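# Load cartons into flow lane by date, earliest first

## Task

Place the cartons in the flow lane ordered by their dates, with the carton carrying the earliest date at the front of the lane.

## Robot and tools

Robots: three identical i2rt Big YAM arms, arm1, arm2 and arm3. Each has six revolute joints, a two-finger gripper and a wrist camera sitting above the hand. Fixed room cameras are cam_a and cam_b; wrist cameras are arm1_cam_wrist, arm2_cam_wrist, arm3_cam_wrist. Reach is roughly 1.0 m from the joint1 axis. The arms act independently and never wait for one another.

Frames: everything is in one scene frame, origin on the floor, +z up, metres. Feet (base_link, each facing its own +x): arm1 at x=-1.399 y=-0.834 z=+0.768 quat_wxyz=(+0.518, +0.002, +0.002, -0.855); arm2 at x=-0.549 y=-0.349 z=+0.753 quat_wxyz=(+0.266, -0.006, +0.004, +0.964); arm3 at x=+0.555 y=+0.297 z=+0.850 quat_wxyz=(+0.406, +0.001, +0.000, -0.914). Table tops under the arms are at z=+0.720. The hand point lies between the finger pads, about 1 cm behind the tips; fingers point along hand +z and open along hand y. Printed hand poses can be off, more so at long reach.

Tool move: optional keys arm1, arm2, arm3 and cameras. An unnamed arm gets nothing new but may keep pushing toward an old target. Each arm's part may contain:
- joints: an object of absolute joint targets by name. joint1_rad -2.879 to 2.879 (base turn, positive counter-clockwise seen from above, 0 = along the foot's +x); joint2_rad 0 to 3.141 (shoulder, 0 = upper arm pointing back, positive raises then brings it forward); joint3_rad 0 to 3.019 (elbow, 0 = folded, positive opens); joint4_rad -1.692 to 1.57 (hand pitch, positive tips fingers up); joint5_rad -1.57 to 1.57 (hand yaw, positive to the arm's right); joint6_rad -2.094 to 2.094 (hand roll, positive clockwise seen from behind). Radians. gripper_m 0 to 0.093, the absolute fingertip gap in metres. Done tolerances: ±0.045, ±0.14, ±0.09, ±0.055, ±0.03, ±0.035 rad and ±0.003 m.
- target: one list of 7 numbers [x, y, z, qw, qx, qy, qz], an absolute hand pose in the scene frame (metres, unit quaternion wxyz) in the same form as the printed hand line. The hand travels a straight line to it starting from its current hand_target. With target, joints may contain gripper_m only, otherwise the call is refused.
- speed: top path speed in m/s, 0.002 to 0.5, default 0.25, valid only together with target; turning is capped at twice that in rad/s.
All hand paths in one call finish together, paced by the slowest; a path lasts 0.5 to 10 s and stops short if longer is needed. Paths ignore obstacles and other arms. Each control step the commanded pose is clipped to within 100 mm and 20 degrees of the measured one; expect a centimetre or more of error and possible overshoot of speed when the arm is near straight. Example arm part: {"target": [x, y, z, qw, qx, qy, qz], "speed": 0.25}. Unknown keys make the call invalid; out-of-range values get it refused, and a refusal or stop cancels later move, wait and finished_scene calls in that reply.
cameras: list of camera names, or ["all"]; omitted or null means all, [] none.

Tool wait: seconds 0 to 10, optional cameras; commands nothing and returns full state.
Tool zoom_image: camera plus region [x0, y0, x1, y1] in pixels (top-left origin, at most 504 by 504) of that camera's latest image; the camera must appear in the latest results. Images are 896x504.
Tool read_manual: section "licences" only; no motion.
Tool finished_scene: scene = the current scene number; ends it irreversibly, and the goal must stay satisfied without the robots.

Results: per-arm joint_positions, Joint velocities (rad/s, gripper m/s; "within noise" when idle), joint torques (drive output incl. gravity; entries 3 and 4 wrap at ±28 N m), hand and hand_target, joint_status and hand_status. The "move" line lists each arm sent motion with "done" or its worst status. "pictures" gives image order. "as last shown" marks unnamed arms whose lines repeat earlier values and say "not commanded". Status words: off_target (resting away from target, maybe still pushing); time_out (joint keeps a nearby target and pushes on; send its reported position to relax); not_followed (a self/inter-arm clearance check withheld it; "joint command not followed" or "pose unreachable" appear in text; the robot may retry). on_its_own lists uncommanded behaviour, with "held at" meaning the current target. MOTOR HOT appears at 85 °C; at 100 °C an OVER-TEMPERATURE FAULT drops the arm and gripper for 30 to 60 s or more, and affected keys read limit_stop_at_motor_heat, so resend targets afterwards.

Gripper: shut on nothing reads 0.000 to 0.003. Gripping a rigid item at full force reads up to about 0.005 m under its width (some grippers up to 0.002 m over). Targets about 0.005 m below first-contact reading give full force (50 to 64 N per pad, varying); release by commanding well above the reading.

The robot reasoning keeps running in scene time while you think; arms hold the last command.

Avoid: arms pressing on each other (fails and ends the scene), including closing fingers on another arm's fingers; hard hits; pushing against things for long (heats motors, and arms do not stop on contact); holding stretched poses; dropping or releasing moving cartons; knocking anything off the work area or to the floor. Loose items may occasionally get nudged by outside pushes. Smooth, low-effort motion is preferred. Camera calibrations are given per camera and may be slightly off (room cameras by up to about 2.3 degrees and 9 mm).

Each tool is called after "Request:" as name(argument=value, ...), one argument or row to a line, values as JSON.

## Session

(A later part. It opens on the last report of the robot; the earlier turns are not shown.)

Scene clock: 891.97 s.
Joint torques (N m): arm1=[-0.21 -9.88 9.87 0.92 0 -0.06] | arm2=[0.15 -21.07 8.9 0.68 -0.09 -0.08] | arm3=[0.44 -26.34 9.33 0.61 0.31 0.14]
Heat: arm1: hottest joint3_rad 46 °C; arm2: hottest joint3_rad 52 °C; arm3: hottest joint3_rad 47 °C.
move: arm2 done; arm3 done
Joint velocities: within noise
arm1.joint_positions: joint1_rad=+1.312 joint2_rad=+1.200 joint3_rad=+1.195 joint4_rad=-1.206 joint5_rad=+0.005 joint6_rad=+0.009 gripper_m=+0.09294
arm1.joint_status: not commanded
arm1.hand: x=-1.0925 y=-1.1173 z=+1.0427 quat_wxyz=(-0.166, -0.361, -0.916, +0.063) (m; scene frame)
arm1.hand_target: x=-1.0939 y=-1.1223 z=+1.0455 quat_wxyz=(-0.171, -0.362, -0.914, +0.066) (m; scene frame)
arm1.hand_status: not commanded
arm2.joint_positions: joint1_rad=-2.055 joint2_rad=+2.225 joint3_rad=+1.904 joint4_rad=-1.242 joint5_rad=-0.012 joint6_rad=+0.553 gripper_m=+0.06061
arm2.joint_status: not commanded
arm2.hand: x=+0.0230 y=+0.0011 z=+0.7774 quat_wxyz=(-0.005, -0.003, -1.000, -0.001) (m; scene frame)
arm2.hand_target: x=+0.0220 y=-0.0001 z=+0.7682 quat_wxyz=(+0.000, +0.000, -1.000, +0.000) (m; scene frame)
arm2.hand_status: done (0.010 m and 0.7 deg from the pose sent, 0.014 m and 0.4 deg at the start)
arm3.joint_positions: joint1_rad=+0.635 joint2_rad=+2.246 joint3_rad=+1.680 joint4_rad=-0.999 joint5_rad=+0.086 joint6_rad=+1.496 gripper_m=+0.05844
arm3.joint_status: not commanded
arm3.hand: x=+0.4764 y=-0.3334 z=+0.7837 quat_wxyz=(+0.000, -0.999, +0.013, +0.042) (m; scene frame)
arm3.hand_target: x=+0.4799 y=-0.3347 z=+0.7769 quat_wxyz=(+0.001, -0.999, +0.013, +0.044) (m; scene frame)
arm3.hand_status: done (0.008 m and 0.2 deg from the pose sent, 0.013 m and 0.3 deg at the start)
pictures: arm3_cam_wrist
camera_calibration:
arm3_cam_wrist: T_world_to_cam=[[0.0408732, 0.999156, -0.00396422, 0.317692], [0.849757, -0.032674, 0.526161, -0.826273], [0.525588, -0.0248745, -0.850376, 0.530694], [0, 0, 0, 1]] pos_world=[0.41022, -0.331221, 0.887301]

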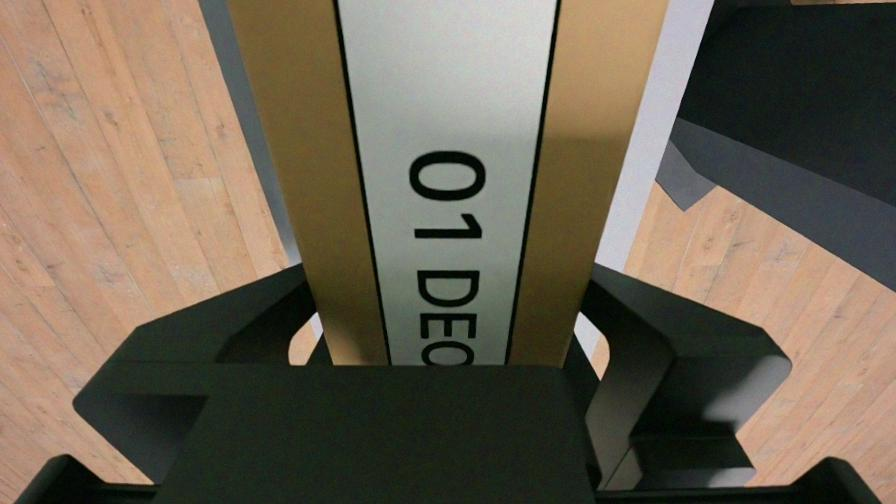

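Request:
zoom_image(
  camera="arm3_cam_wrist",
  region=[170, 0, 350, 180],
)

Request:
zoom_image(
  camera="arm3_cam_wrist",
  region=[570, 0, 750, 180],
)

Scaled by 2.800 from the camera's 896x504 image, which has a finer 1280x720 frame.

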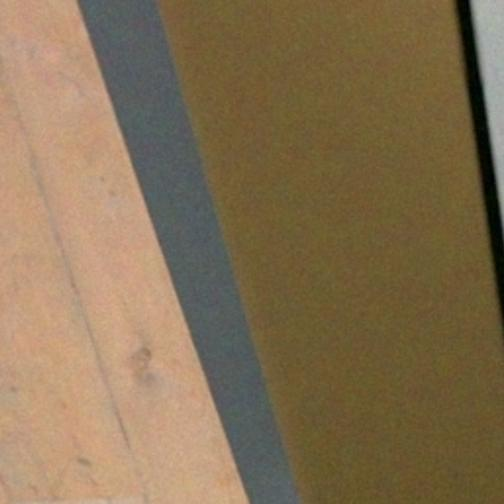

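Scaled by 2.800 from the camera's 896x504 image, which has a finer 1280x720 frame.

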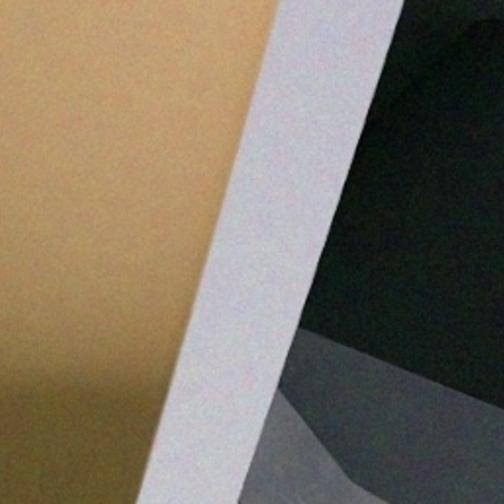

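Request:
move(
  arm2={"joints": {"gripper_m": 0.093}},
  arm3={"target": [0.48, -0.333, 0.765, -0.0006, 0.99896, -0.0131, -0.0436], "speed": 0.04},
  cameras=[],
)

Request:
move(
  arm2={"target": [0.022, 0.0, 0.93, 0, 0, 1, 0], "speed": 0.15},
  arm3={"target": [0.48, -0.333, 0.755, -0.0006, 0.99896, -0.0131, -0.0436], "speed": 0.04},
  cameras=["arm2_cam_wrist", "arm3_cam_wrist"],
)

Scene clock: 900.90 s.
Joint torques (N m): arm1=[-0.15 -9.88 9.88 0.95 -0.01 -0.06] | arm2=[-0.38 -20.84 9.11 0.62 -0.06 -0.08] | arm3=[0.62 -25.29 9.01 0.72 0.13 0.11]
Heat: arm1: hottest joint3_rad 46 °C; arm2: hottest joint3_rad 52 °C; arm3: hottest joint3_rad 47 °C.
move: arm2 done; arm3 off_target
Joint velocities: within noise
arm1: as last shown
arm2.joint_positions: joint1_rad=-2.055 joint2_rad=+2.225 joint3_rad=+1.904 joint4_rad=-1.242 joint5_rad=-0.013 joint6_rad=+0.553 gripper_m=+0.09294
arm2.joint_status: all done
arm2.hand: x=+0.0229 y=+0.0013 z=+0.7774 quat_wxyz=(-0.004, -0.003, -1.000, -0.002) (m; scene frame)
arm2.hand_target: x=+0.0220 y=-0.0001 z=+0.7682 quat_wxyz=(+0.000, +0.000, -1.000, +0.000) (m; scene frame)
arm2.hand_status: not commanded
arm3.joint_positions: joint1_rad=+0.635 joint2_rad=+2.246 joint3_rad=+1.671 joint4_rad=-0.975 joint5_rad=+0.090 joint6_rad=+1.501 gripper_m=+0.05844
arm3.joint_status: not commanded
arm3.hand: x=+0.4755 y=-0.3351 z=+0.7809 quat_wxyz=(-0.007, -0.999, +0.015, +0.045) (m; scene frame)
arm3.hand_target: x=+0.4799 y=-0.3326 z=+0.7651 quat_wxyz=(+0.001, -0.999, +0.013, +0.044) (m; scene frame)
arm3.hand_status: off_target (0.017 m and 0.9 deg from the pose sent, 0.019 m and 0.2 deg at the start)
pictures: none
No camera images: "cameras" was empty.

Scene clock: 902.83 s.
Joint torques (N m): arm1=[-0.15 -9.88 9.85 0.92 0 -0.05] | arm2=[-0.56 -20.6 14.5 -0.25 -0.04 -0.12] | arm3=[0.56 -24.12 8.91 1.01 0.12 0.05]
Heat: arm1: hottest joint3_rad 46 °C; arm2: hottest joint3_rad 52 °C; arm3: hottest joint3_rad 47 °C.
move: arm2 off_target; arm3 off_target
Joint velocities: within noise
arm1: as last shown
arm2.joint_positions: joint1_rad=-2.055 joint2_rad=+2.140 joint3_rad=+2.125 joint4_rad=-1.594 joint5_rad=-0.013 joint6_rad=+0.553 gripper_m=+0.09294
arm2.joint_status: not commanded
arm2.hand: x=+0.0089 y=-0.0048 z=+0.9157 quat_wxyz=(+0.015, -0.003, -1.000, +0.010) (m; scene frame)
arm2.hand_target: x=+0.0212 y=-0.0006 z=+0.9300 quat_wxyz=(-0.001, +0.000, -1.000, +0.000) (m; scene frame)
arm2.hand_status: off_target (0.020 m and 2.1 deg from the pose sent, 0.153 m and 0.6 deg at the start)
arm3.joint_positions: joint1_rad=+0.635 joint2_rad=+2.246 joint3_rad=+1.668 joint4_rad=-0.964 joint5_rad=+0.091 joint6_rad=+1.504 gripper_m=+0.05844
arm3.joint_status: not commanded
arm3.hand: x=+0.4752 y=-0.3364 z=+0.7801 quat_wxyz=(-0.011, -0.999, +0.017, +0.046) (m; scene frame)
arm3.hand_target: x=+0.4799 y=-0.3321 z=+0.7557 quat_wxyz=(+0.001, -0.999, +0.013, +0.044) (m; scene frame)
arm3.hand_status: off_target (0.026 m and 1.4 deg from the pose sent, 0.026 m and 0.9 deg at the start)
pictures: arm2_cam_wrist, arm3_cam_wrist
camera_calibration:
arm2_cam_wrist: T_world_to_cam=[[-0.000971774, -0.999438, 0.0335123, -0.0374938], [-0.807189, 0.0205661, 0.589935, -0.524855], [-0.590293, -0.0264775, -0.806755, 0.866812], [0, 0, 0, 1]] pos_world=[0.0879791, -0.00372747, 1.01019]
arm3_cam_wrist: T_world_to_cam=[[0.0488714, 0.998445, -0.0268057, 0.334386], [0.853427, -0.0277998, 0.52047, -0.8191], [0.518916, -0.0483128, -0.853459, 0.525855], [0, 0, 0, 1]] pos_world=[0.409826, -0.331231, 0.884077]

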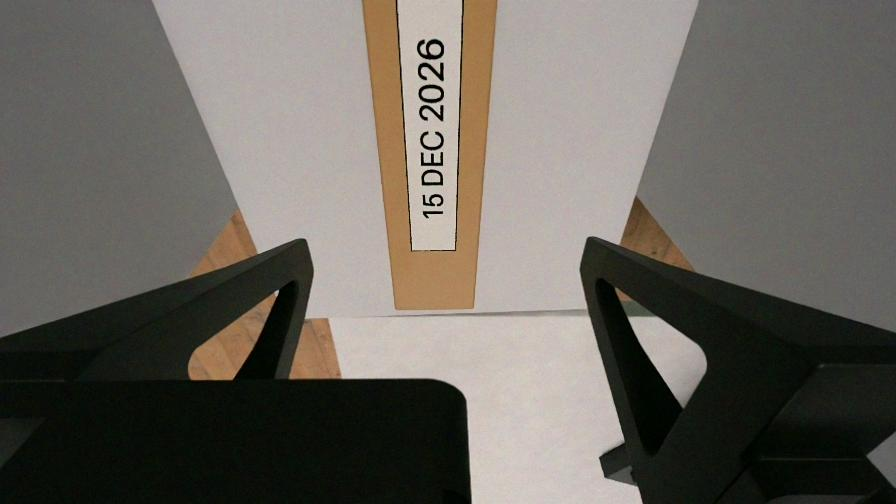

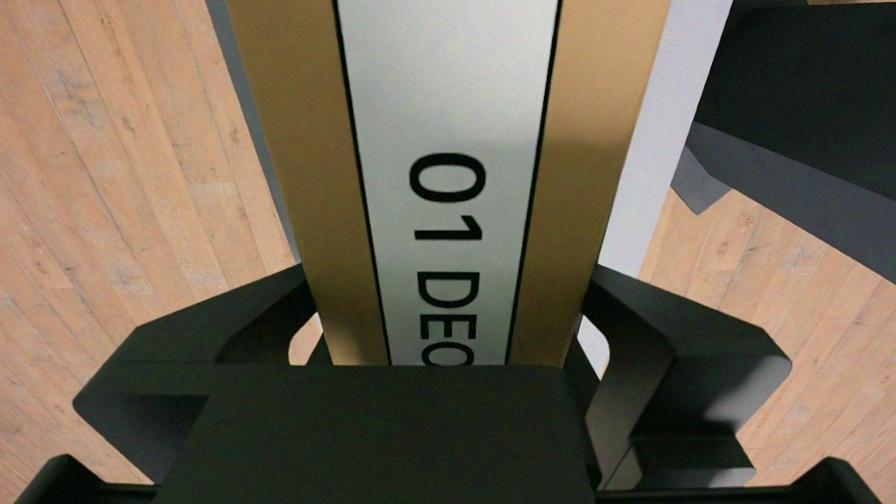

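Request:
move(
  arm2={"target": [-0.31, 0.03, 0.95, 0, 0, 1, 0], "speed": 0.25},
  cameras=["cam_b", "arm3_cam_wrist"],
)

Request:
zoom_image(
  camera="cam_b",
  region=[480, 170, 560, 250],
)

Request:
zoom_image(
  camera="arm3_cam_wrist",
  region=[150, 0, 450, 300],
)

Request:
zoom_image(
  camera="arm3_cam_wrist",
  region=[520, 0, 820, 300],
)

Scene clock: 930.00 s.
Joint torques (N m): arm1=[-0.26 -9.88 9.88 0.92 0 -0.06] | arm2=[-0.03 -12.04 8.77 0.72 0.13 0.12] | arm3=[0.73 -24.18 8.81 0.96 0.1 0.03]
Heat: arm1: hottest joint3_rad 46 °C; arm2: hottest joint3_rad 52 °C; arm3: hottest joint3_rad 46 °C.
move: arm2 done
Joint velocities: within noise
arm1, arm3: as last shown
arm2.joint_positions: joint1_rad=-1.606 joint2_rad=+1.519 joint3_rad=+1.357 joint4_rad=-1.399 joint5_rad=-0.016 joint6_rad=+0.987 gripper_m=+0.09294
arm2.joint_status: not commanded
arm2.hand: x=-0.3084 y=+0.0318 z=+0.9557 quat_wxyz=(-0.001, +0.005, -1.000, -0.003) (m; scene frame)
arm2.hand_target: x=-0.3100 y=+0.0300 z=+0.9501 quat_wxyz=(+0.000, +0.000, -1.000, +0.000) (m; scene frame)
arm2.hand_status: done (0.006 m and 0.7 deg from the pose sent, 0.323 m and 2.1 deg at the start)
pictures: arm3_cam_wrist, cam_b
camera_calibration:
arm3_cam_wrist: T_world_to_cam=[[0.0488714, 0.998445, -0.0268057, 0.334386], [0.853427, -0.0277998, 0.52047, -0.8191], [0.518916, -0.0483128, -0.853459, 0.525855], [0, 0, 0, 1]] pos_world=[0.409826, -0.331231, 0.884077]

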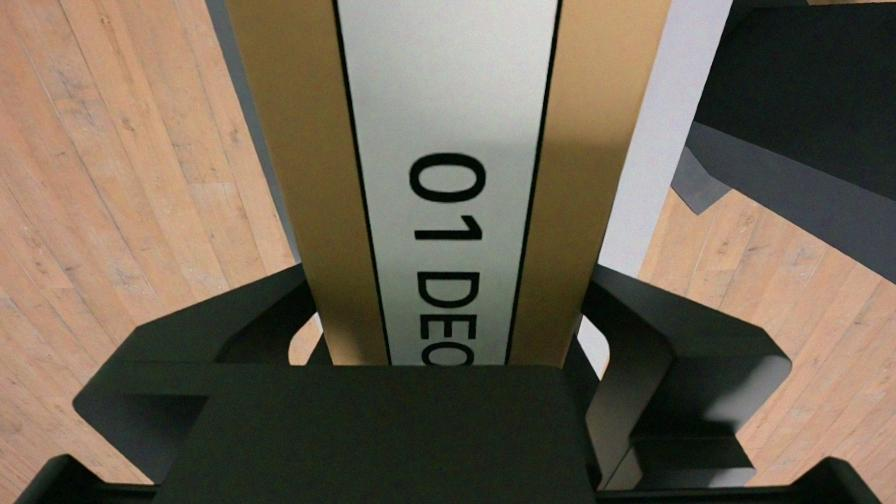

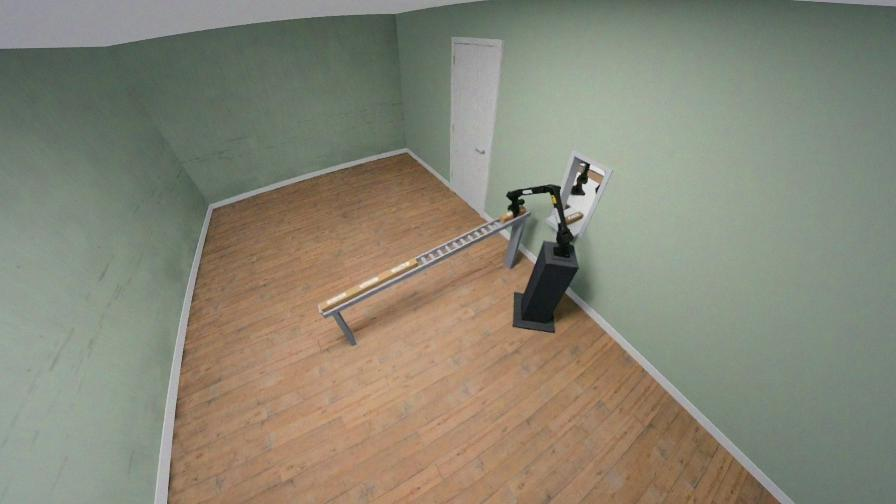

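Scaled by 6.300 from the camera's 896x504 image, which has a finer 1280x720 frame.

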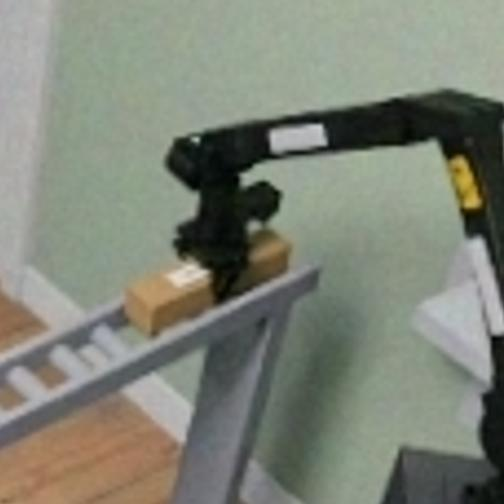

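Scaled by 1.680 from the camera's 896x504 image, which has a finer 1280x720 frame.

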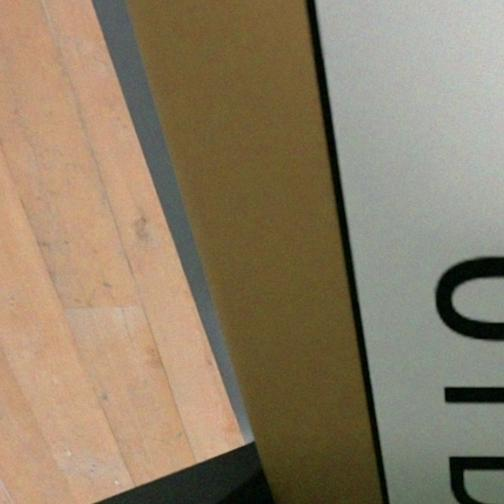

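Scaled by 1.680 from the camera's 896x504 image, which has a finer 1280x720 frame.

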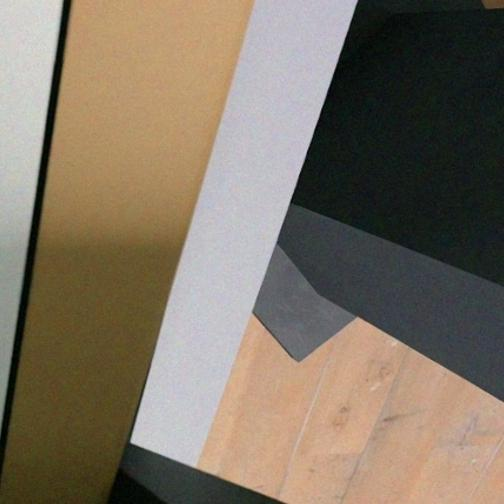

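Request:
move(
  arm3={"target": [0.477, -0.333, 0.774, -0.0006, 0.99896, -0.0131, -0.0436], "speed": 0.05},
  cameras=[],
)

Request:
move(
  arm3={"joints": {"gripper_m": 0.093}},
  cameras=["arm3_cam_wrist", "cam_b"],
)

Request:
wait(
  seconds=0.5,
  cameras=["arm3_cam_wrist", "cam_b"],
)

Request:
zoom_image(
  camera="cam_b",
  region=[310, 170, 570, 350],
)

Scene clock: 942.73 s.
Joint torques (N m): arm1=[-0.03 -9.88 9.88 0.92 0 -0.06] | arm2=[-0.03 -12.1 8.76 0.68 0.12 0.09] | arm3=[0.32 -26.4 9.65 -0.08 0.09 0]
Heat: arm1: hottest joint3_rad 46 °C; arm2: hottest joint3_rad 51 °C; arm3: hottest joint3_rad 46 °C.
move: arm3 done
Joint velocities: within noise
arm1, arm2: as last shown
arm2.joint_positions: joint1_rad=-1.606 joint2_rad=+1.519 joint3_rad=+1.357 joint4_rad=-1.399 joint5_rad=-0.016 joint6_rad=+0.988 gripper_m=+0.09294
arm3.joint_positions: joint1_rad=+0.635 joint2_rad=+2.246 joint3_rad=+1.668 joint4_rad=-0.967 joint5_rad=+0.091 joint6_rad=+1.504 gripper_m=+0.05844
arm3.joint_status: not commanded
arm3.hand: x=+0.4753 y=-0.3356 z=+0.7801 quat_wxyz=(-0.009, -0.999, +0.017, +0.045) (m; scene frame)
arm3.hand_target: x=+0.4769 y=-0.3330 z=+0.7741 quat_wxyz=(+0.000, -0.999, +0.013, +0.044) (m; scene frame)
arm3.hand_status: done (0.007 m and 1.2 deg from the pose sent, 0.007 m and 1.4 deg at the start)
pictures: none
No camera images: "cameras" was empty.

Scene clock: 943.27 s.
Joint torques (N m): arm1=[-0.21 -9.82 9.87 0.92 -0.01 -0.06] | arm2=[-0.03 -12.1 8.76 0.69 0.13 0.09] | arm3=[0.32 -26.4 9.84 0.58 0.11 0.06]
Heat: arm1: hottest joint3_rad 46 °C; arm2: hottest joint3_rad 51 °C; arm3: hottest joint3_rad 46 °C.
move: arm3 off_target
Joint velocities: within noise
arm1, arm2: as last shown
arm3.joint_positions: joint1_rad=+0.635 joint2_rad=+2.246 joint3_rad=+1.666 joint4_rad=-0.989 joint5_rad=+0.091 joint6_rad=+1.499 gripper_m=+0.07588
arm3.joint_status: gripper_m off_target (ended at +0.07581, target +0.09300)
arm3.hand: x=+0.4760 y=-0.3292 z=+0.7791 quat_wxyz=(+0.003, -0.999, +0.014, +0.044) (m; scene frame)
arm3.hand_target: x=+0.4769 y=-0.3329 z=+0.7741 quat_wxyz=(+0.001, -0.999, +0.013, +0.044) (m; scene frame)
arm3.hand_status: not commanded
pictures: arm3_cam_wrist, cam_b
camera_calibration:
arm3_cam_wrist: T_world_to_cam=[[0.04395, 0.999034, 0.000607258, 0.308444], [0.852013, -0.0377996, 0.522154, -0.823], [0.521673, -0.0224313, -0.852851, 0.531806], [0, 0, 0, 1]] pos_world=[0.410222, -0.327326, 0.883097]

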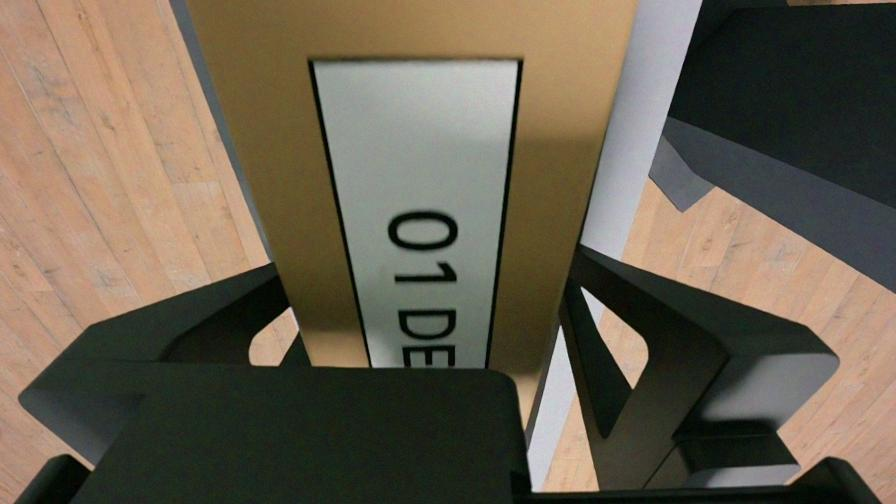

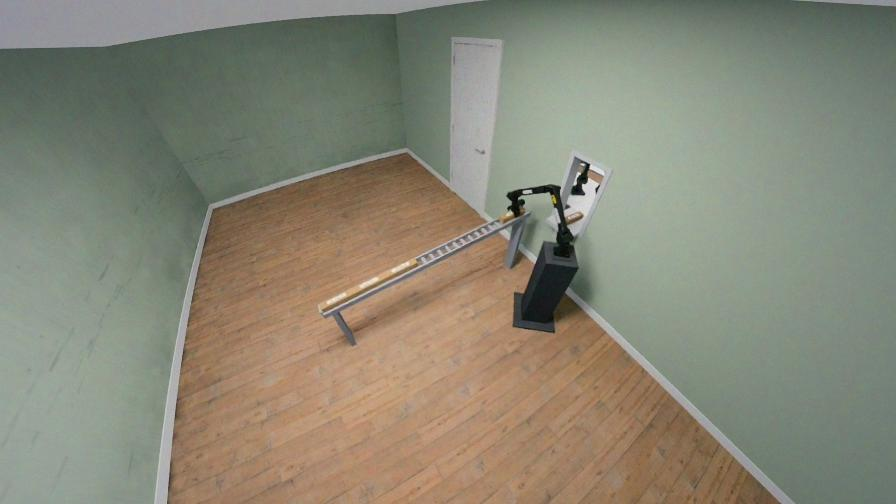

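Scene clock: 943.77 s.
Joint torques (N m): arm1=[-0.21 -9.82 9.87 0.91 0 -0.06] | arm2=[-0.03 -12.1 8.75 0.69 0.12 0.09] | arm3=[0.26 -26.4 9.78 0.61 0.1 0.06]
Heat: arm1: hottest joint3_rad 46 °C; arm2: hottest joint3_rad 51 °C; arm3: hottest joint3_rad 46 °C.
Joint velocities: within noise
arm1.joint_positions: joint1_rad=+1.312 joint2_rad=+1.200 joint3_rad=+1.195 joint4_rad=-1.206 joint5_rad=+0.005 joint6_rad=+0.009 gripper_m=+0.09294
arm1.joint_status: not commanded
arm1.hand: x=-1.0925 y=-1.1173 z=+1.0427 quat_wxyz=(-0.166, -0.361, -0.916, +0.063) (m; scene frame)
arm1.hand_target: x=-1.0939 y=-1.1223 z=+1.0455 quat_wxyz=(-0.171, -0.362, -0.914, +0.066) (m; scene frame)
arm1.hand_status: not commanded
arm2.joint_positions: joint1_rad=-1.606 joint2_rad=+1.519 joint3_rad=+1.357 joint4_rad=-1.399 joint5_rad=-0.016 joint6_rad=+0.988 gripper_m=+0.09294
arm2.joint_status: not commanded
arm2.hand: x=-0.3084 y=+0.0318 z=+0.9557 quat_wxyz=(-0.001, +0.005, -1.000, -0.003) (m; scene frame)
arm2.hand_target: x=-0.3100 y=+0.0300 z=+0.9501 quat_wxyz=(+0.000, +0.000, -1.000, +0.000) (m; scene frame)
arm2.hand_status: not commanded
arm3.joint_positions: joint1_rad=+0.635 joint2_rad=+2.246 joint3_rad=+1.666 joint4_rad=-0.989 joint5_rad=+0.091 joint6_rad=+1.499 gripper_m=+0.07588
arm3.joint_status: gripper_m off_target (ended at +0.07581, target +0.09300)
arm3.hand: x=+0.4760 y=-0.3292 z=+0.7791 quat_wxyz=(+0.003, -0.999, +0.014, +0.044) (m; scene frame)
arm3.hand_target: x=+0.4769 y=-0.3329 z=+0.7741 quat_wxyz=(+0.001, -0.999, +0.013, +0.044) (m; scene frame)
arm3.hand_status: not commanded
wait: 0.50 s; at rest by 0.27 s
pictures: arm3_cam_wrist, cam_b
camera_calibration:
arm3_cam_wrist: T_world_to_cam=[[0.04395, 0.999034, 0.000607258, 0.308444], [0.852013, -0.0377996, 0.522154, -0.823], [0.521673, -0.0224313, -0.852851, 0.531806], [0, 0, 0, 1]] pos_world=[0.410222, -0.327326, 0.883097]

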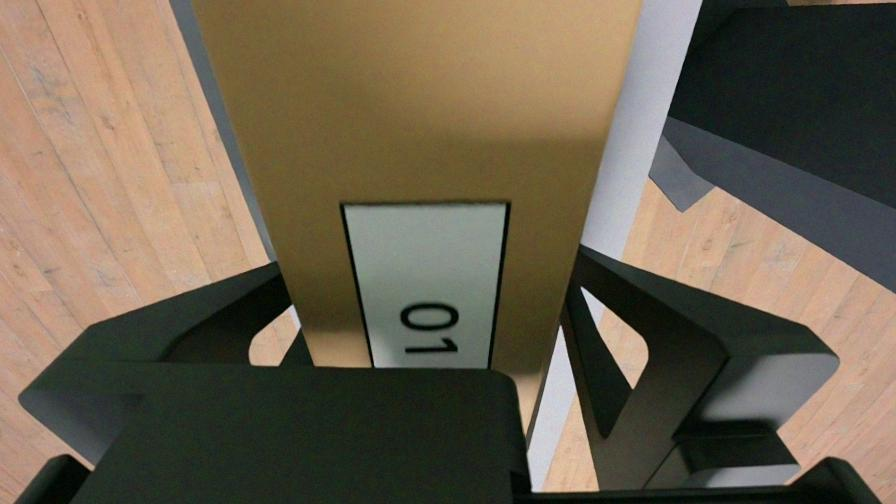

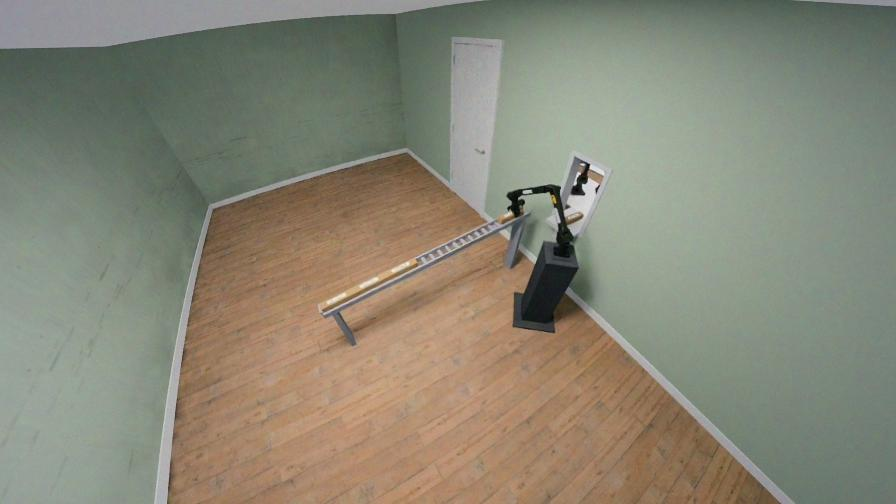

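Scaled by 1.938 from the camera's 896x504 image, which has a finer 1280x720 frame.

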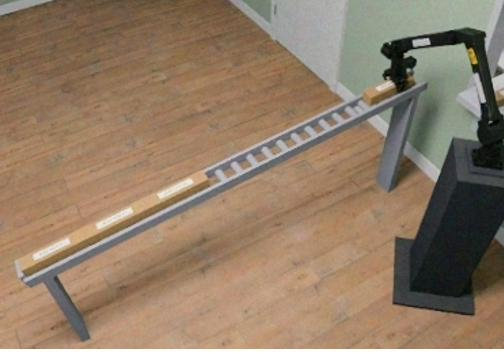

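Request:
wait(
  seconds=1.0,
  cameras=["arm3_cam_wrist", "cam_b"],
)

Request:
zoom_image(
  camera="cam_b",
  region=[310, 170, 570, 350],
)

Scene clock: 951.33 s.
Joint torques (N m): arm1=[-0.15 -9.88 9.88 0.92 0 -0.06] | arm2=[-0.09 -12.04 8.75 0.68 0.12 0.09] | arm3=[0.09 -26.29 9.78 0.57 0.11 0.06]
Heat: arm1: hottest joint3_rad 46 °C; arm2: hottest joint3_rad 51 °C; arm3: hottest joint3_rad 45 °C.
Joint velocities: within noise
arm1.joint_positions: joint1_rad=+1.312 joint2_rad=+1.200 joint3_rad=+1.195 joint4_rad=-1.206 joint5_rad=+0.005 joint6_rad=+0.009 gripper_m=+0.09294
arm1.joint_status: not commanded
arm1.hand: x=-1.0925 y=-1.1173 z=+1.0427 quat_wxyz=(-0.166, -0.361, -0.916, +0.063) (m; scene frame)
arm1.hand_target: x=-1.0939 y=-1.1223 z=+1.0455 quat_wxyz=(-0.171, -0.362, -0.914, +0.066) (m; scene frame)
arm1.hand_status: not commanded
arm2.joint_positions: joint1_rad=-1.606 joint2_rad=+1.519 joint3_rad=+1.357 joint4_rad=-1.399 joint5_rad=-0.016 joint6_rad=+0.988 gripper_m=+0.09294
arm2.joint_status: not commanded
arm2.hand: x=-0.3084 y=+0.0318 z=+0.9557 quat_wxyz=(-0.001, +0.005, -1.000, -0.003) (m; scene frame)
arm2.hand_target: x=-0.3100 y=+0.0300 z=+0.9501 quat_wxyz=(+0.000, +0.000, -1.000, +0.000) (m; scene frame)
arm2.hand_status: not commanded
arm3.joint_positions: joint1_rad=+0.635 joint2_rad=+2.246 joint3_rad=+1.666 joint4_rad=-0.989 joint5_rad=+0.091 joint6_rad=+1.499 gripper_m=+0.07588
arm3.joint_status: gripper_m off_target (ended at +0.07581, target +0.09300)
arm3.hand: x=+0.4760 y=-0.3292 z=+0.7791 quat_wxyz=(+0.003, -0.999, +0.014, +0.044) (m; scene frame)
arm3.hand_target: x=+0.4769 y=-0.3329 z=+0.7741 quat_wxyz=(+0.001, -0.999, +0.013, +0.044) (m; scene frame)
arm3.hand_status: not commanded
wait: 1.00 s; at rest from the start
pictures: arm3_cam_wrist, cam_b
camera_calibration:
arm3_cam_wrist: T_world_to_cam=[[0.04395, 0.999034, 0.000607258, 0.308444], [0.852013, -0.0377996, 0.522154, -0.823], [0.521673, -0.0224313, -0.852851, 0.531806], [0, 0, 0, 1]] pos_world=[0.410222, -0.327326, 0.883097]

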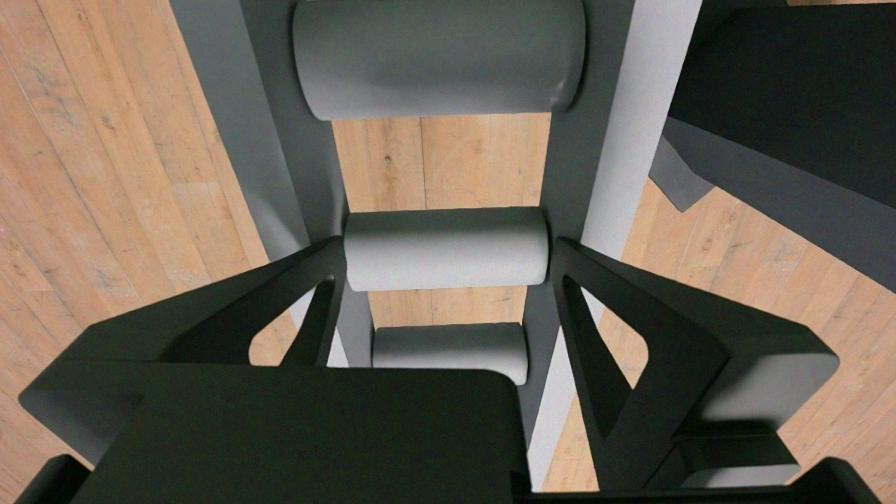

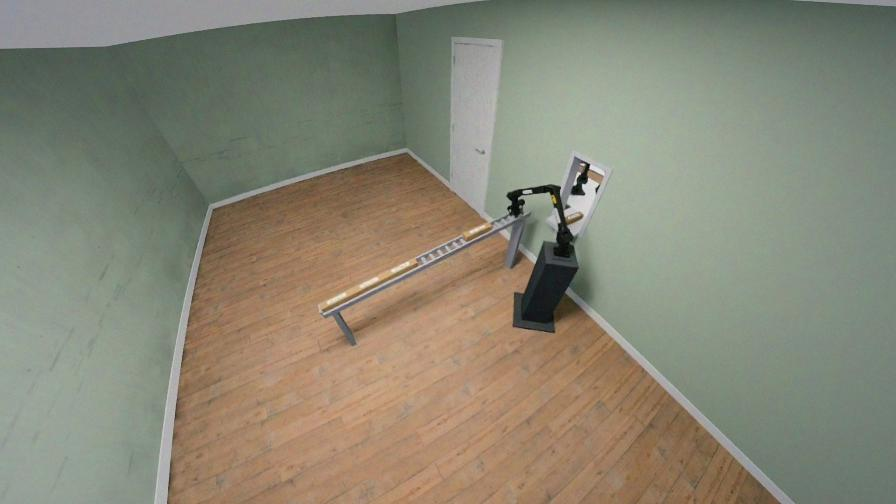

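Scaled by 1.938 from the camera's 896x504 image, which has a finer 1280x720 frame.

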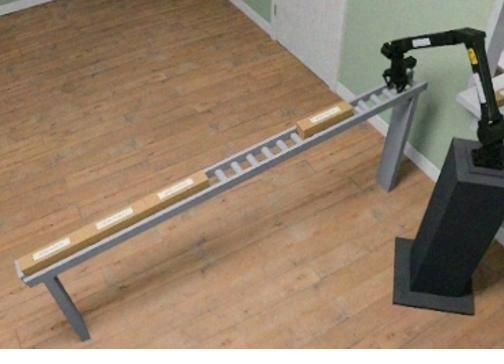

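Request:
move(
  arm2={"joints": {"joint1_rad": 2.261, "joint2_rad": 1.625, "joint3_rad": 1.49, "joint4_rad": -1.41, "joint5_rad": 0.0, "joint6_rad": -0.31}},
  arm3={"target": [0.476, -0.333, 0.94, -0.0006, 0.99896, -0.0131, -0.0436], "speed": 0.2},
  cameras=["cam_b"],
)

Request:
move(
  arm3={"target": [0.31, 0.02, 0.95, 0, -0.99991, 0.0131, 0], "speed": 0.3},
  cameras=["arm2_cam_wrist", "cam_b"],
)

Request:
move(
  arm3={"joints": {"gripper_m": 0.093}, "target": [0.05, 0.0, 0.95, 0, -0.99966, 0.02618, 0], "speed": 0.25},
  cameras=["arm3_cam_wrist", "cam_b"],
)

Request:
zoom_image(
  camera="cam_b",
  region=[310, 170, 570, 350],
)

Scene clock: 968.07 s.
Joint torques (N m): arm1=[-0.15 -9.88 9.87 0.92 0 -0.06] | arm2=[-0.09 -14.1 11.99 -0.06 -0.02 -0.11] | arm3=[0.21 -23.77 13.35 0.01 0.18 0.14]
Heat: arm1: hottest joint3_rad 46 °C; arm2: hottest joint3_rad 51 °C; arm3: hottest joint3_rad 45 °C.
move: arm2 done; arm3 done
Joint velocities: within noise
arm1: as last shown
arm2.joint_positions: joint1_rad=+2.262 joint2_rad=+1.629 joint3_rad=+1.465 joint4_rad=-1.402 joint5_rad=-0.001 joint6_rad=-0.301 gripper_m=+0.09304
arm2.joint_status: all done
arm2.hand: x=-0.4766 y=-0.8308 z=+0.9558 quat_wxyz=(+0.009, +0.530, +0.848, -0.004) (m; scene frame)
arm2.hand_target: x=-0.4767 y=-0.8360 z=+0.9672 quat_wxyz=(+0.015, +0.527, +0.850, -0.012) (m; scene frame)
arm2.hand_status: not commanded
arm3.joint_positions: joint1_rad=+0.635 joint2_rad=+2.041 joint3_rad=+1.789 joint4_rad=-1.304 joint5_rad=+0.089 joint6_rad=+1.490 gripper_m=+0.09294
arm3.joint_status: not commanded
arm3.on_its_own: gripper_m moved +0.01706 to your old target +0.09300
arm3.hand: x=+0.4763 y=-0.3252 z=+0.9464 quat_wxyz=(-0.003, -0.999, +0.009, +0.044) (m; scene frame)
arm3.hand_target: x=+0.4759 y=-0.3326 z=+0.9400 quat_wxyz=(+0.000, -0.999, +0.013, +0.044) (m; scene frame)
arm3.hand_status: done (0.010 m and 0.6 deg from the pose sent, 0.161 m and 0.3 deg at the start; pose on its path clipped on 7 of 81 steps)
pictures: cam_b

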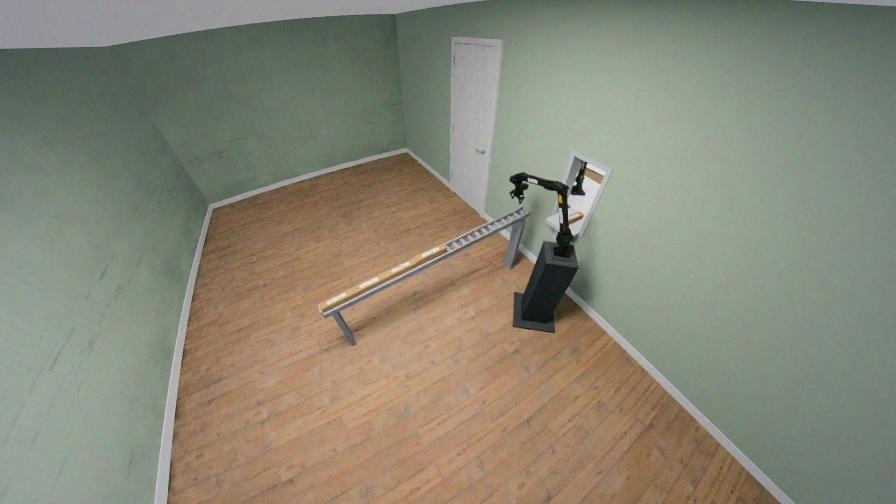

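Scene clock: 970.47 s.
Joint torques (N m): arm1=[-0.15 -9.88 9.88 0.92 0 -0.05] | arm2=[-0.15 -14.15 11.97 -0.03 -0.02 -0.11] | arm3=[-0.5 -14.21 9.28 0.49 -0.02 -0.01]
Heat: arm1: hottest joint3_rad 46 °C; arm2: hottest joint3_rad 51 °C; arm3: hottest joint3_rad 45 °C.
move: arm3 done
Joint velocities: within noise
arm1, arm2: as last shown
arm3.joint_positions: joint1_rad=+0.023 joint2_rad=+1.413 joint3_rad=+0.953 joint4_rad=-1.113 joint5_rad=+0.005 joint6_rad=+0.886 gripper_m=+0.09294
arm3.joint_status: not commanded
arm3.hand: x=+0.3110 y=+0.0172 z=+0.9494 quat_wxyz=(+0.003, -1.000, +0.013, +0.000) (m; scene frame)
arm3.hand_target: x=+0.3100 y=+0.0200 z=+0.9500 quat_wxyz=(+0.000, -1.000, +0.013, +0.000) (m; scene frame)
arm3.hand_status: done (0.003 m and 0.3 deg from the pose sent, 0.383 m and 5.1 deg at the start)
pictures: arm2_cam_wrist, cam_b
camera_calibration:
arm2_cam_wrist: T_world_to_cam=[[-0.897136, -0.441633, 0.010381, -0.806368], [-0.364035, 0.752407, 0.548965, -0.0650611], [-0.250252, 0.488717, -0.835781, 1.20853], [0, 0, 0, 1]] pos_world=[-0.444668, -0.897796, 1.05416]

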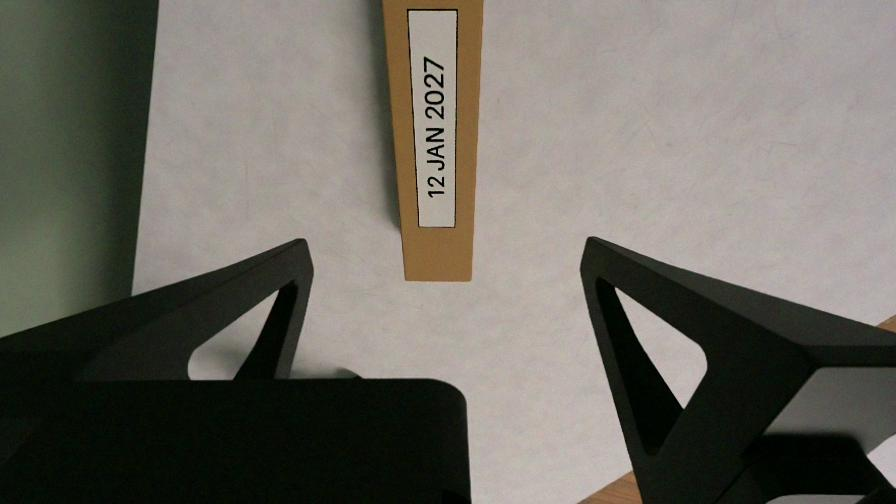

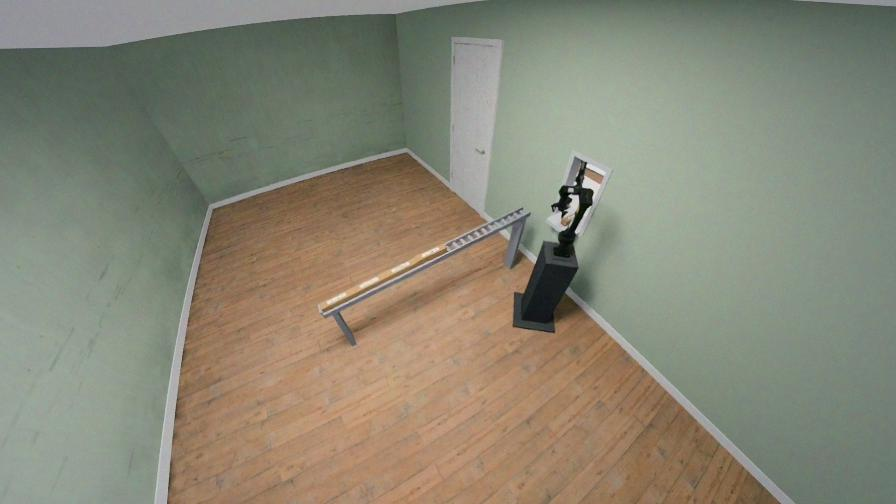

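Scene clock: 972.50 s.
Joint torques (N m): arm1=[-0.15 -9.88 9.88 0.92 -0.01 -0.06] | arm2=[-0.15 -14.1 11.99 -0.06 -0.02 -0.11] | arm3=[-0.21 -21.07 14.76 0.02 -0.02 -0.02]
Heat: arm1: hottest joint3_rad 46 °C; arm2: hottest joint3_rad 51 °C; arm3: hottest joint3_rad 45 °C.
move: arm3 off_target
Joint velocities: within noise
arm1, arm2: as last shown
arm3.joint_positions: joint1_rad=-0.300 joint2_rad=+1.904 joint3_rad=+1.584 joint4_rad=-1.257 joint5_rad=+0.003 joint6_rad=+0.595 gripper_m=+0.09294
arm3.joint_status: all done
arm3.hand: x=+0.0634 y=+0.0066 z=+0.9492 quat_wxyz=(+0.003, -1.000, +0.029, -0.003) (m; scene frame)
arm3.hand_target: x=+0.0506 y=+0.0002 z=+0.9499 quat_wxyz=(+0.000, -1.000, +0.026, +0.000) (m; scene frame)
arm3.hand_status: off_target (0.015 m and 0.6 deg from the pose sent, 0.262 m and 1.5 deg at the start)
pictures: arm3_cam_wrist, cam_b
camera_calibration:
arm3_cam_wrist: T_world_to_cam=[[0.0736699, 0.997273, 0.00441808, -0.0145545], [0.797529, -0.0615732, 0.60013, -0.617941], [0.598766, -0.040688, -0.79989, 0.844529], [0, 0, 0, 1]] pos_world=[-0.0117769, 0.0108284, 1.04644]

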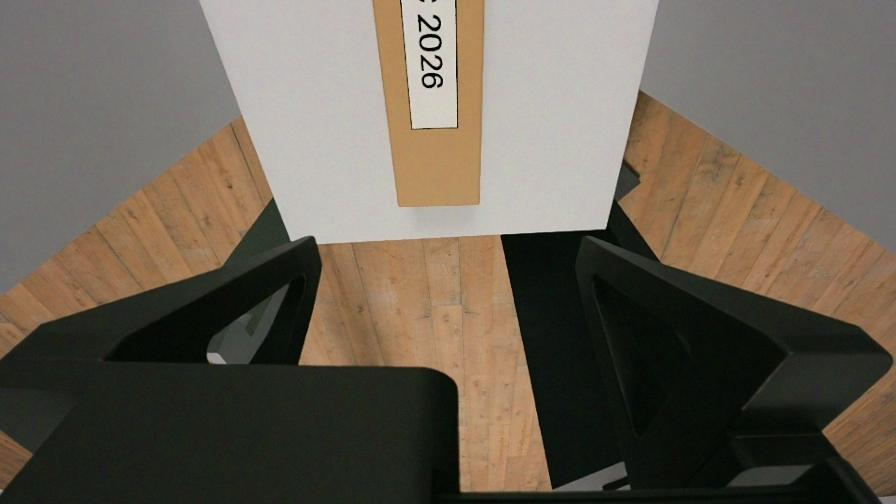

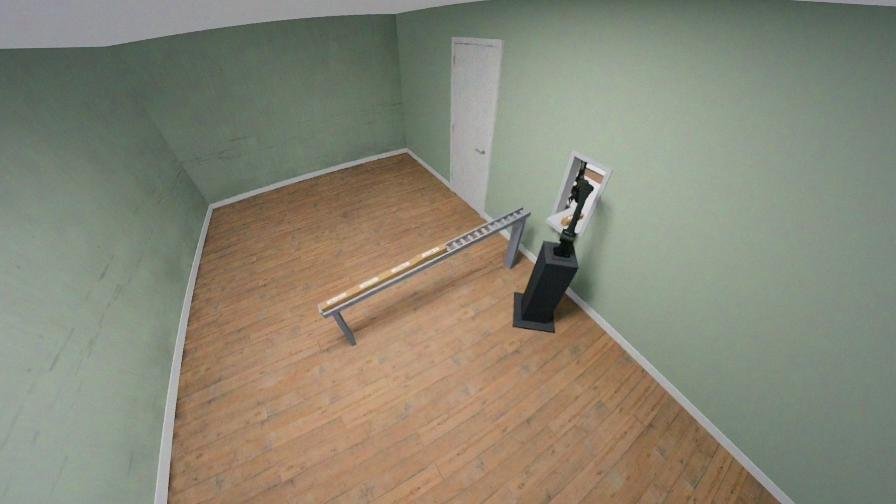

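Scaled by 1.938 from the camera's 896x504 image, which has a finer 1280x720 frame.

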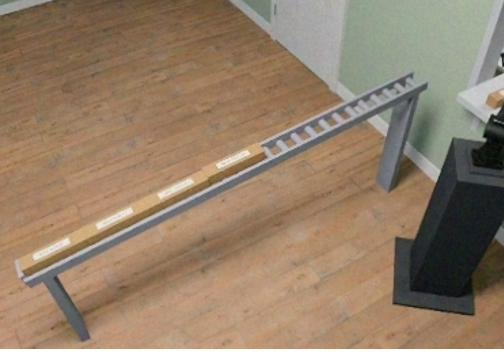

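Request:
move(
  cameras=["arm2_cam_wrist", "arm3_cam_wrist"],
)

Scene clock: 987.67 s.
Joint torques (N m): arm1=[-0.15 -9.88 9.88 0.92 0 -0.06] | arm2=[-0.15 -14.1 11.99 -0.03 -0.01 -0.11] | arm3=[0.03 -21.19 14.71 0.09 -0.01 -0.01]
Heat: arm1: hottest joint3_rad 46 °C; arm2: hottest joint3_rad 53 °C; arm3: hottest joint3_rad 48 °C.
Joint velocities: within noise
arm1.joint_positions: joint1_rad=+1.312 joint2_rad=+1.200 joint3_rad=+1.195 joint4_rad=-1.206 joint5_rad=+0.005 joint6_rad=+0.009 gripper_m=+0.09294
arm1.joint_status: not commanded
arm1.hand: x=-1.0925 y=-1.1173 z=+1.0427 quat_wxyz=(-0.166, -0.361, -0.916, +0.063) (m; scene frame)
arm1.hand_target: x=-1.0939 y=-1.1223 z=+1.0455 quat_wxyz=(-0.171, -0.362, -0.914, +0.066) (m; scene frame)
arm1.hand_status: not commanded
arm2.joint_positions: joint1_rad=+2.262 joint2_rad=+1.629 joint3_rad=+1.465 joint4_rad=-1.402 joint5_rad=-0.001 joint6_rad=-0.301 gripper_m=+0.09304
arm2.joint_status: not commanded
arm2.hand: x=-0.4766 y=-0.8308 z=+0.9558 quat_wxyz=(+0.009, +0.530, +0.848, -0.004) (m; scene frame)
arm2.hand_target: x=-0.4767 y=-0.8360 z=+0.9672 quat_wxyz=(+0.015, +0.527, +0.850, -0.012) (m; scene frame)
arm2.hand_status: not commanded
arm3.joint_positions: joint1_rad=-0.300 joint2_rad=+1.904 joint3_rad=+1.584 joint4_rad=-1.258 joint5_rad=+0.003 joint6_rad=+0.594 gripper_m=+0.09294
arm3.joint_status: all done
arm3.hand: x=+0.0634 y=+0.0066 z=+0.9492 quat_wxyz=(+0.003, -1.000, +0.029, -0.003) (m; scene frame)
arm3.hand_target: x=+0.0506 y=+0.0002 z=+0.9499 quat_wxyz=(+0.000, -1.000, +0.026, +0.000) (m; scene frame)
arm3.hand_status: off_target (0.015 m and 0.6 deg from the pose sent, 0.262 m and 1.5 deg at the start)
pictures: arm2_cam_wrist, arm3_cam_wrist
camera_calibration:
arm2_cam_wrist: T_world_to_cam=[[-0.897136, -0.441633, 0.010381, -0.806368], [-0.364035, 0.752407, 0.548965, -0.0650611], [-0.250252, 0.488717, -0.835781, 1.20853], [0, 0, 0, 1]] pos_world=[-0.444668, -0.897796, 1.05416]
arm3_cam_wrist: T_world_to_cam=[[0.0732704, 0.997301, 0.00463762, -0.0147898], [0.797425, -0.0613772, 0.600289, -0.61811], [0.598953, -0.0402852, -0.79977, 0.844402], [0, 0, 0, 1]] pos_world=[-0.0117772, 0.010829, 1.04644]

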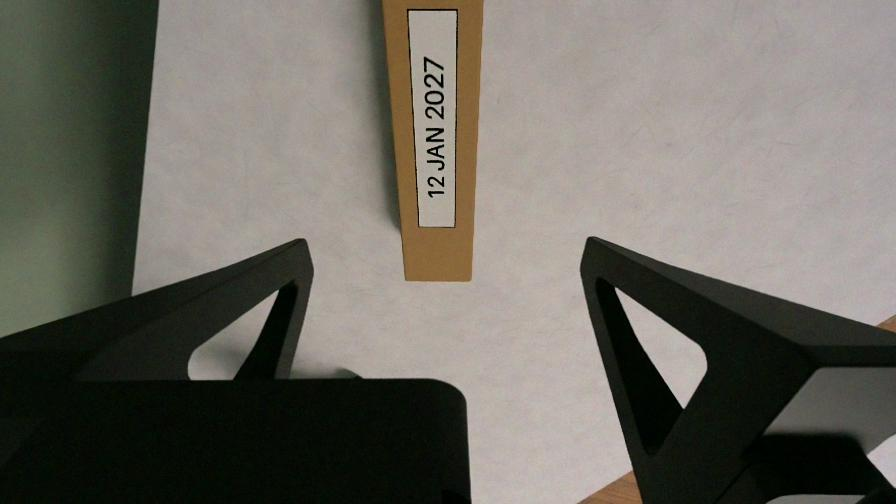

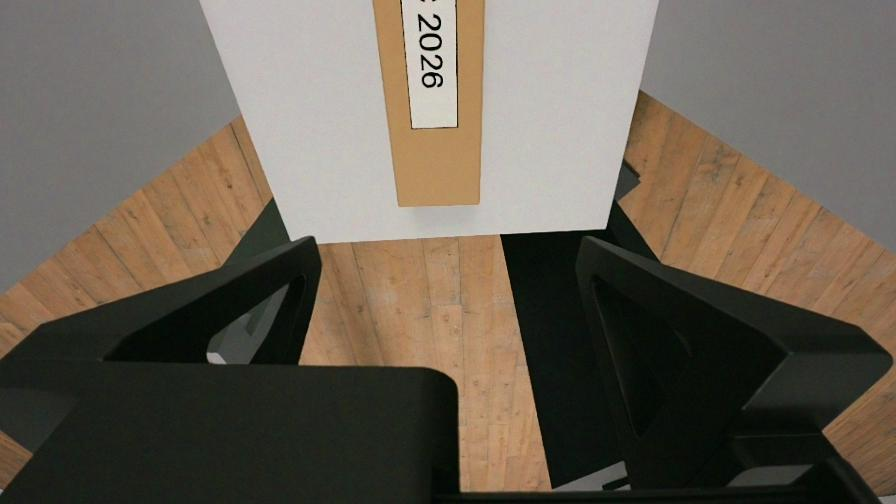

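Request:
move(
  arm2={"target": [-0.469, -0.827, 0.83, 0.0, 0.53, 0.848, 0.0]},
  arm3={"target": [-0.011, -0.004, 0.90, 0.0, -0.99966, 0.02618, 0.0]},
  cameras=["arm2_cam_wrist", "arm3_cam_wrist"],
)

Scene clock: 1005.00 s.
Joint torques (N m): arm1=[-0.15 -9.82 9.89 0.92 -0.01 -0.06] | arm2=[0.73 -12.81 8.66 0.75 0.03 0.1] | arm3=[-0.38 -24.41 14.48 0.35 -0.02 -0.02]
Heat: arm1: hottest joint3_rad 46 °C; arm2: hottest joint3_rad 54 °C; arm3: hottest joint3_rad 50 °C.
move: arm2 done; arm3 off_target
Joint velocities: within noise
arm1: as last shown
arm2.joint_positions: joint1_rad=+2.268 joint2_rad=+1.723 joint3_rad=+1.257 joint4_rad=-1.113 joint5_rad=+0.005 joint6_rad=-0.295 gripper_m=+0.09304
arm2.joint_status: not commanded
arm2.hand: x=-0.4743 y=-0.8280 z=+0.8365 quat_wxyz=(+0.003, +0.530, +0.848, -0.001) (m; scene frame)
arm2.hand_target: x=-0.4691 y=-0.8269 z=+0.8302 quat_wxyz=(+0.000, +0.530, +0.848, +0.000) (m; scene frame)
arm2.hand_status: done (0.008 m and 0.3 deg from the pose sent, 0.126 m and 1.1 deg at the start)
arm3.joint_positions: joint1_rad=-0.340 joint2_rad=+2.093 joint3_rad=+1.751 joint4_rad=-1.245 joint5_rad=+0.003 joint6_rad=+0.551 gripper_m=+0.09294
arm3.joint_status: not commanded
arm3.hand: x=+0.0041 y=+0.0004 z=+0.8996 quat_wxyz=(+0.006, -1.000, +0.027, -0.007) (m; scene frame)
arm3.hand_target: x=-0.0104 y=-0.0038 z=+0.9001 quat_wxyz=(+0.000, -1.000, +0.026, +0.000) (m; scene frame)
arm3.hand_status: off_target (0.016 m and 1.1 deg from the pose sent, 0.090 m and 0.6 deg at the start)
pictures: arm2_cam_wrist, arm3_cam_wrist
camera_calibration:
arm2_cam_wrist: T_world_to_cam=[[-0.896983, -0.441892, 0.012387, -0.803625], [-0.35966, 0.745781, 0.560764, -0.0141533], [-0.257035, 0.49854, -0.827883, 1.10628], [0, 0, 0, 1]] pos_world=[-0.441575, -0.896086, 0.933763]
arm3_cam_wrist: T_world_to_cam=[[0.0701433, 0.997491, 0.00957451, -0.00841238], [0.792334, -0.0615428, 0.606976, -0.547428], [0.606042, -0.0349891, -0.794663, 0.835448], [0, 0, 0, 1]] pos_world=[-0.071981, 0.00393256, 0.996256]

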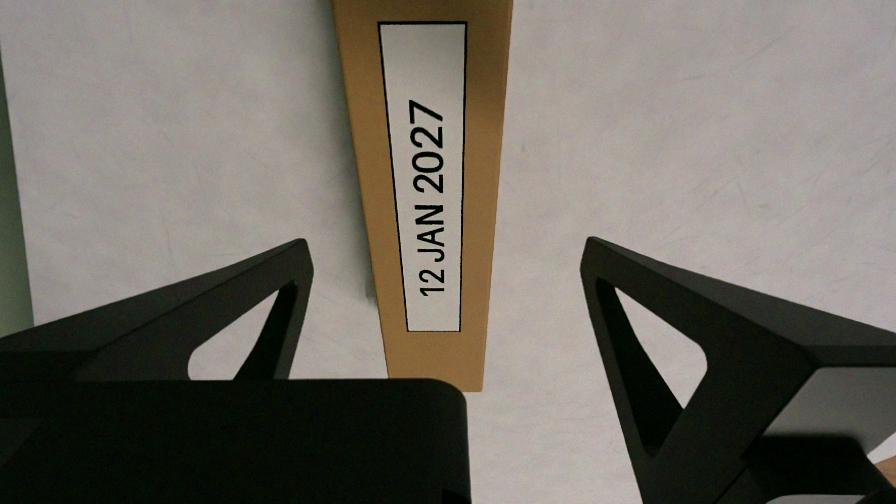

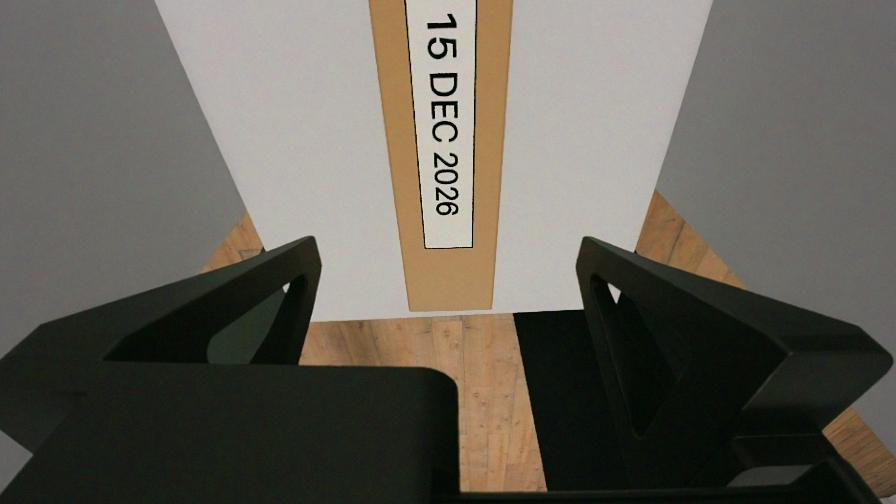

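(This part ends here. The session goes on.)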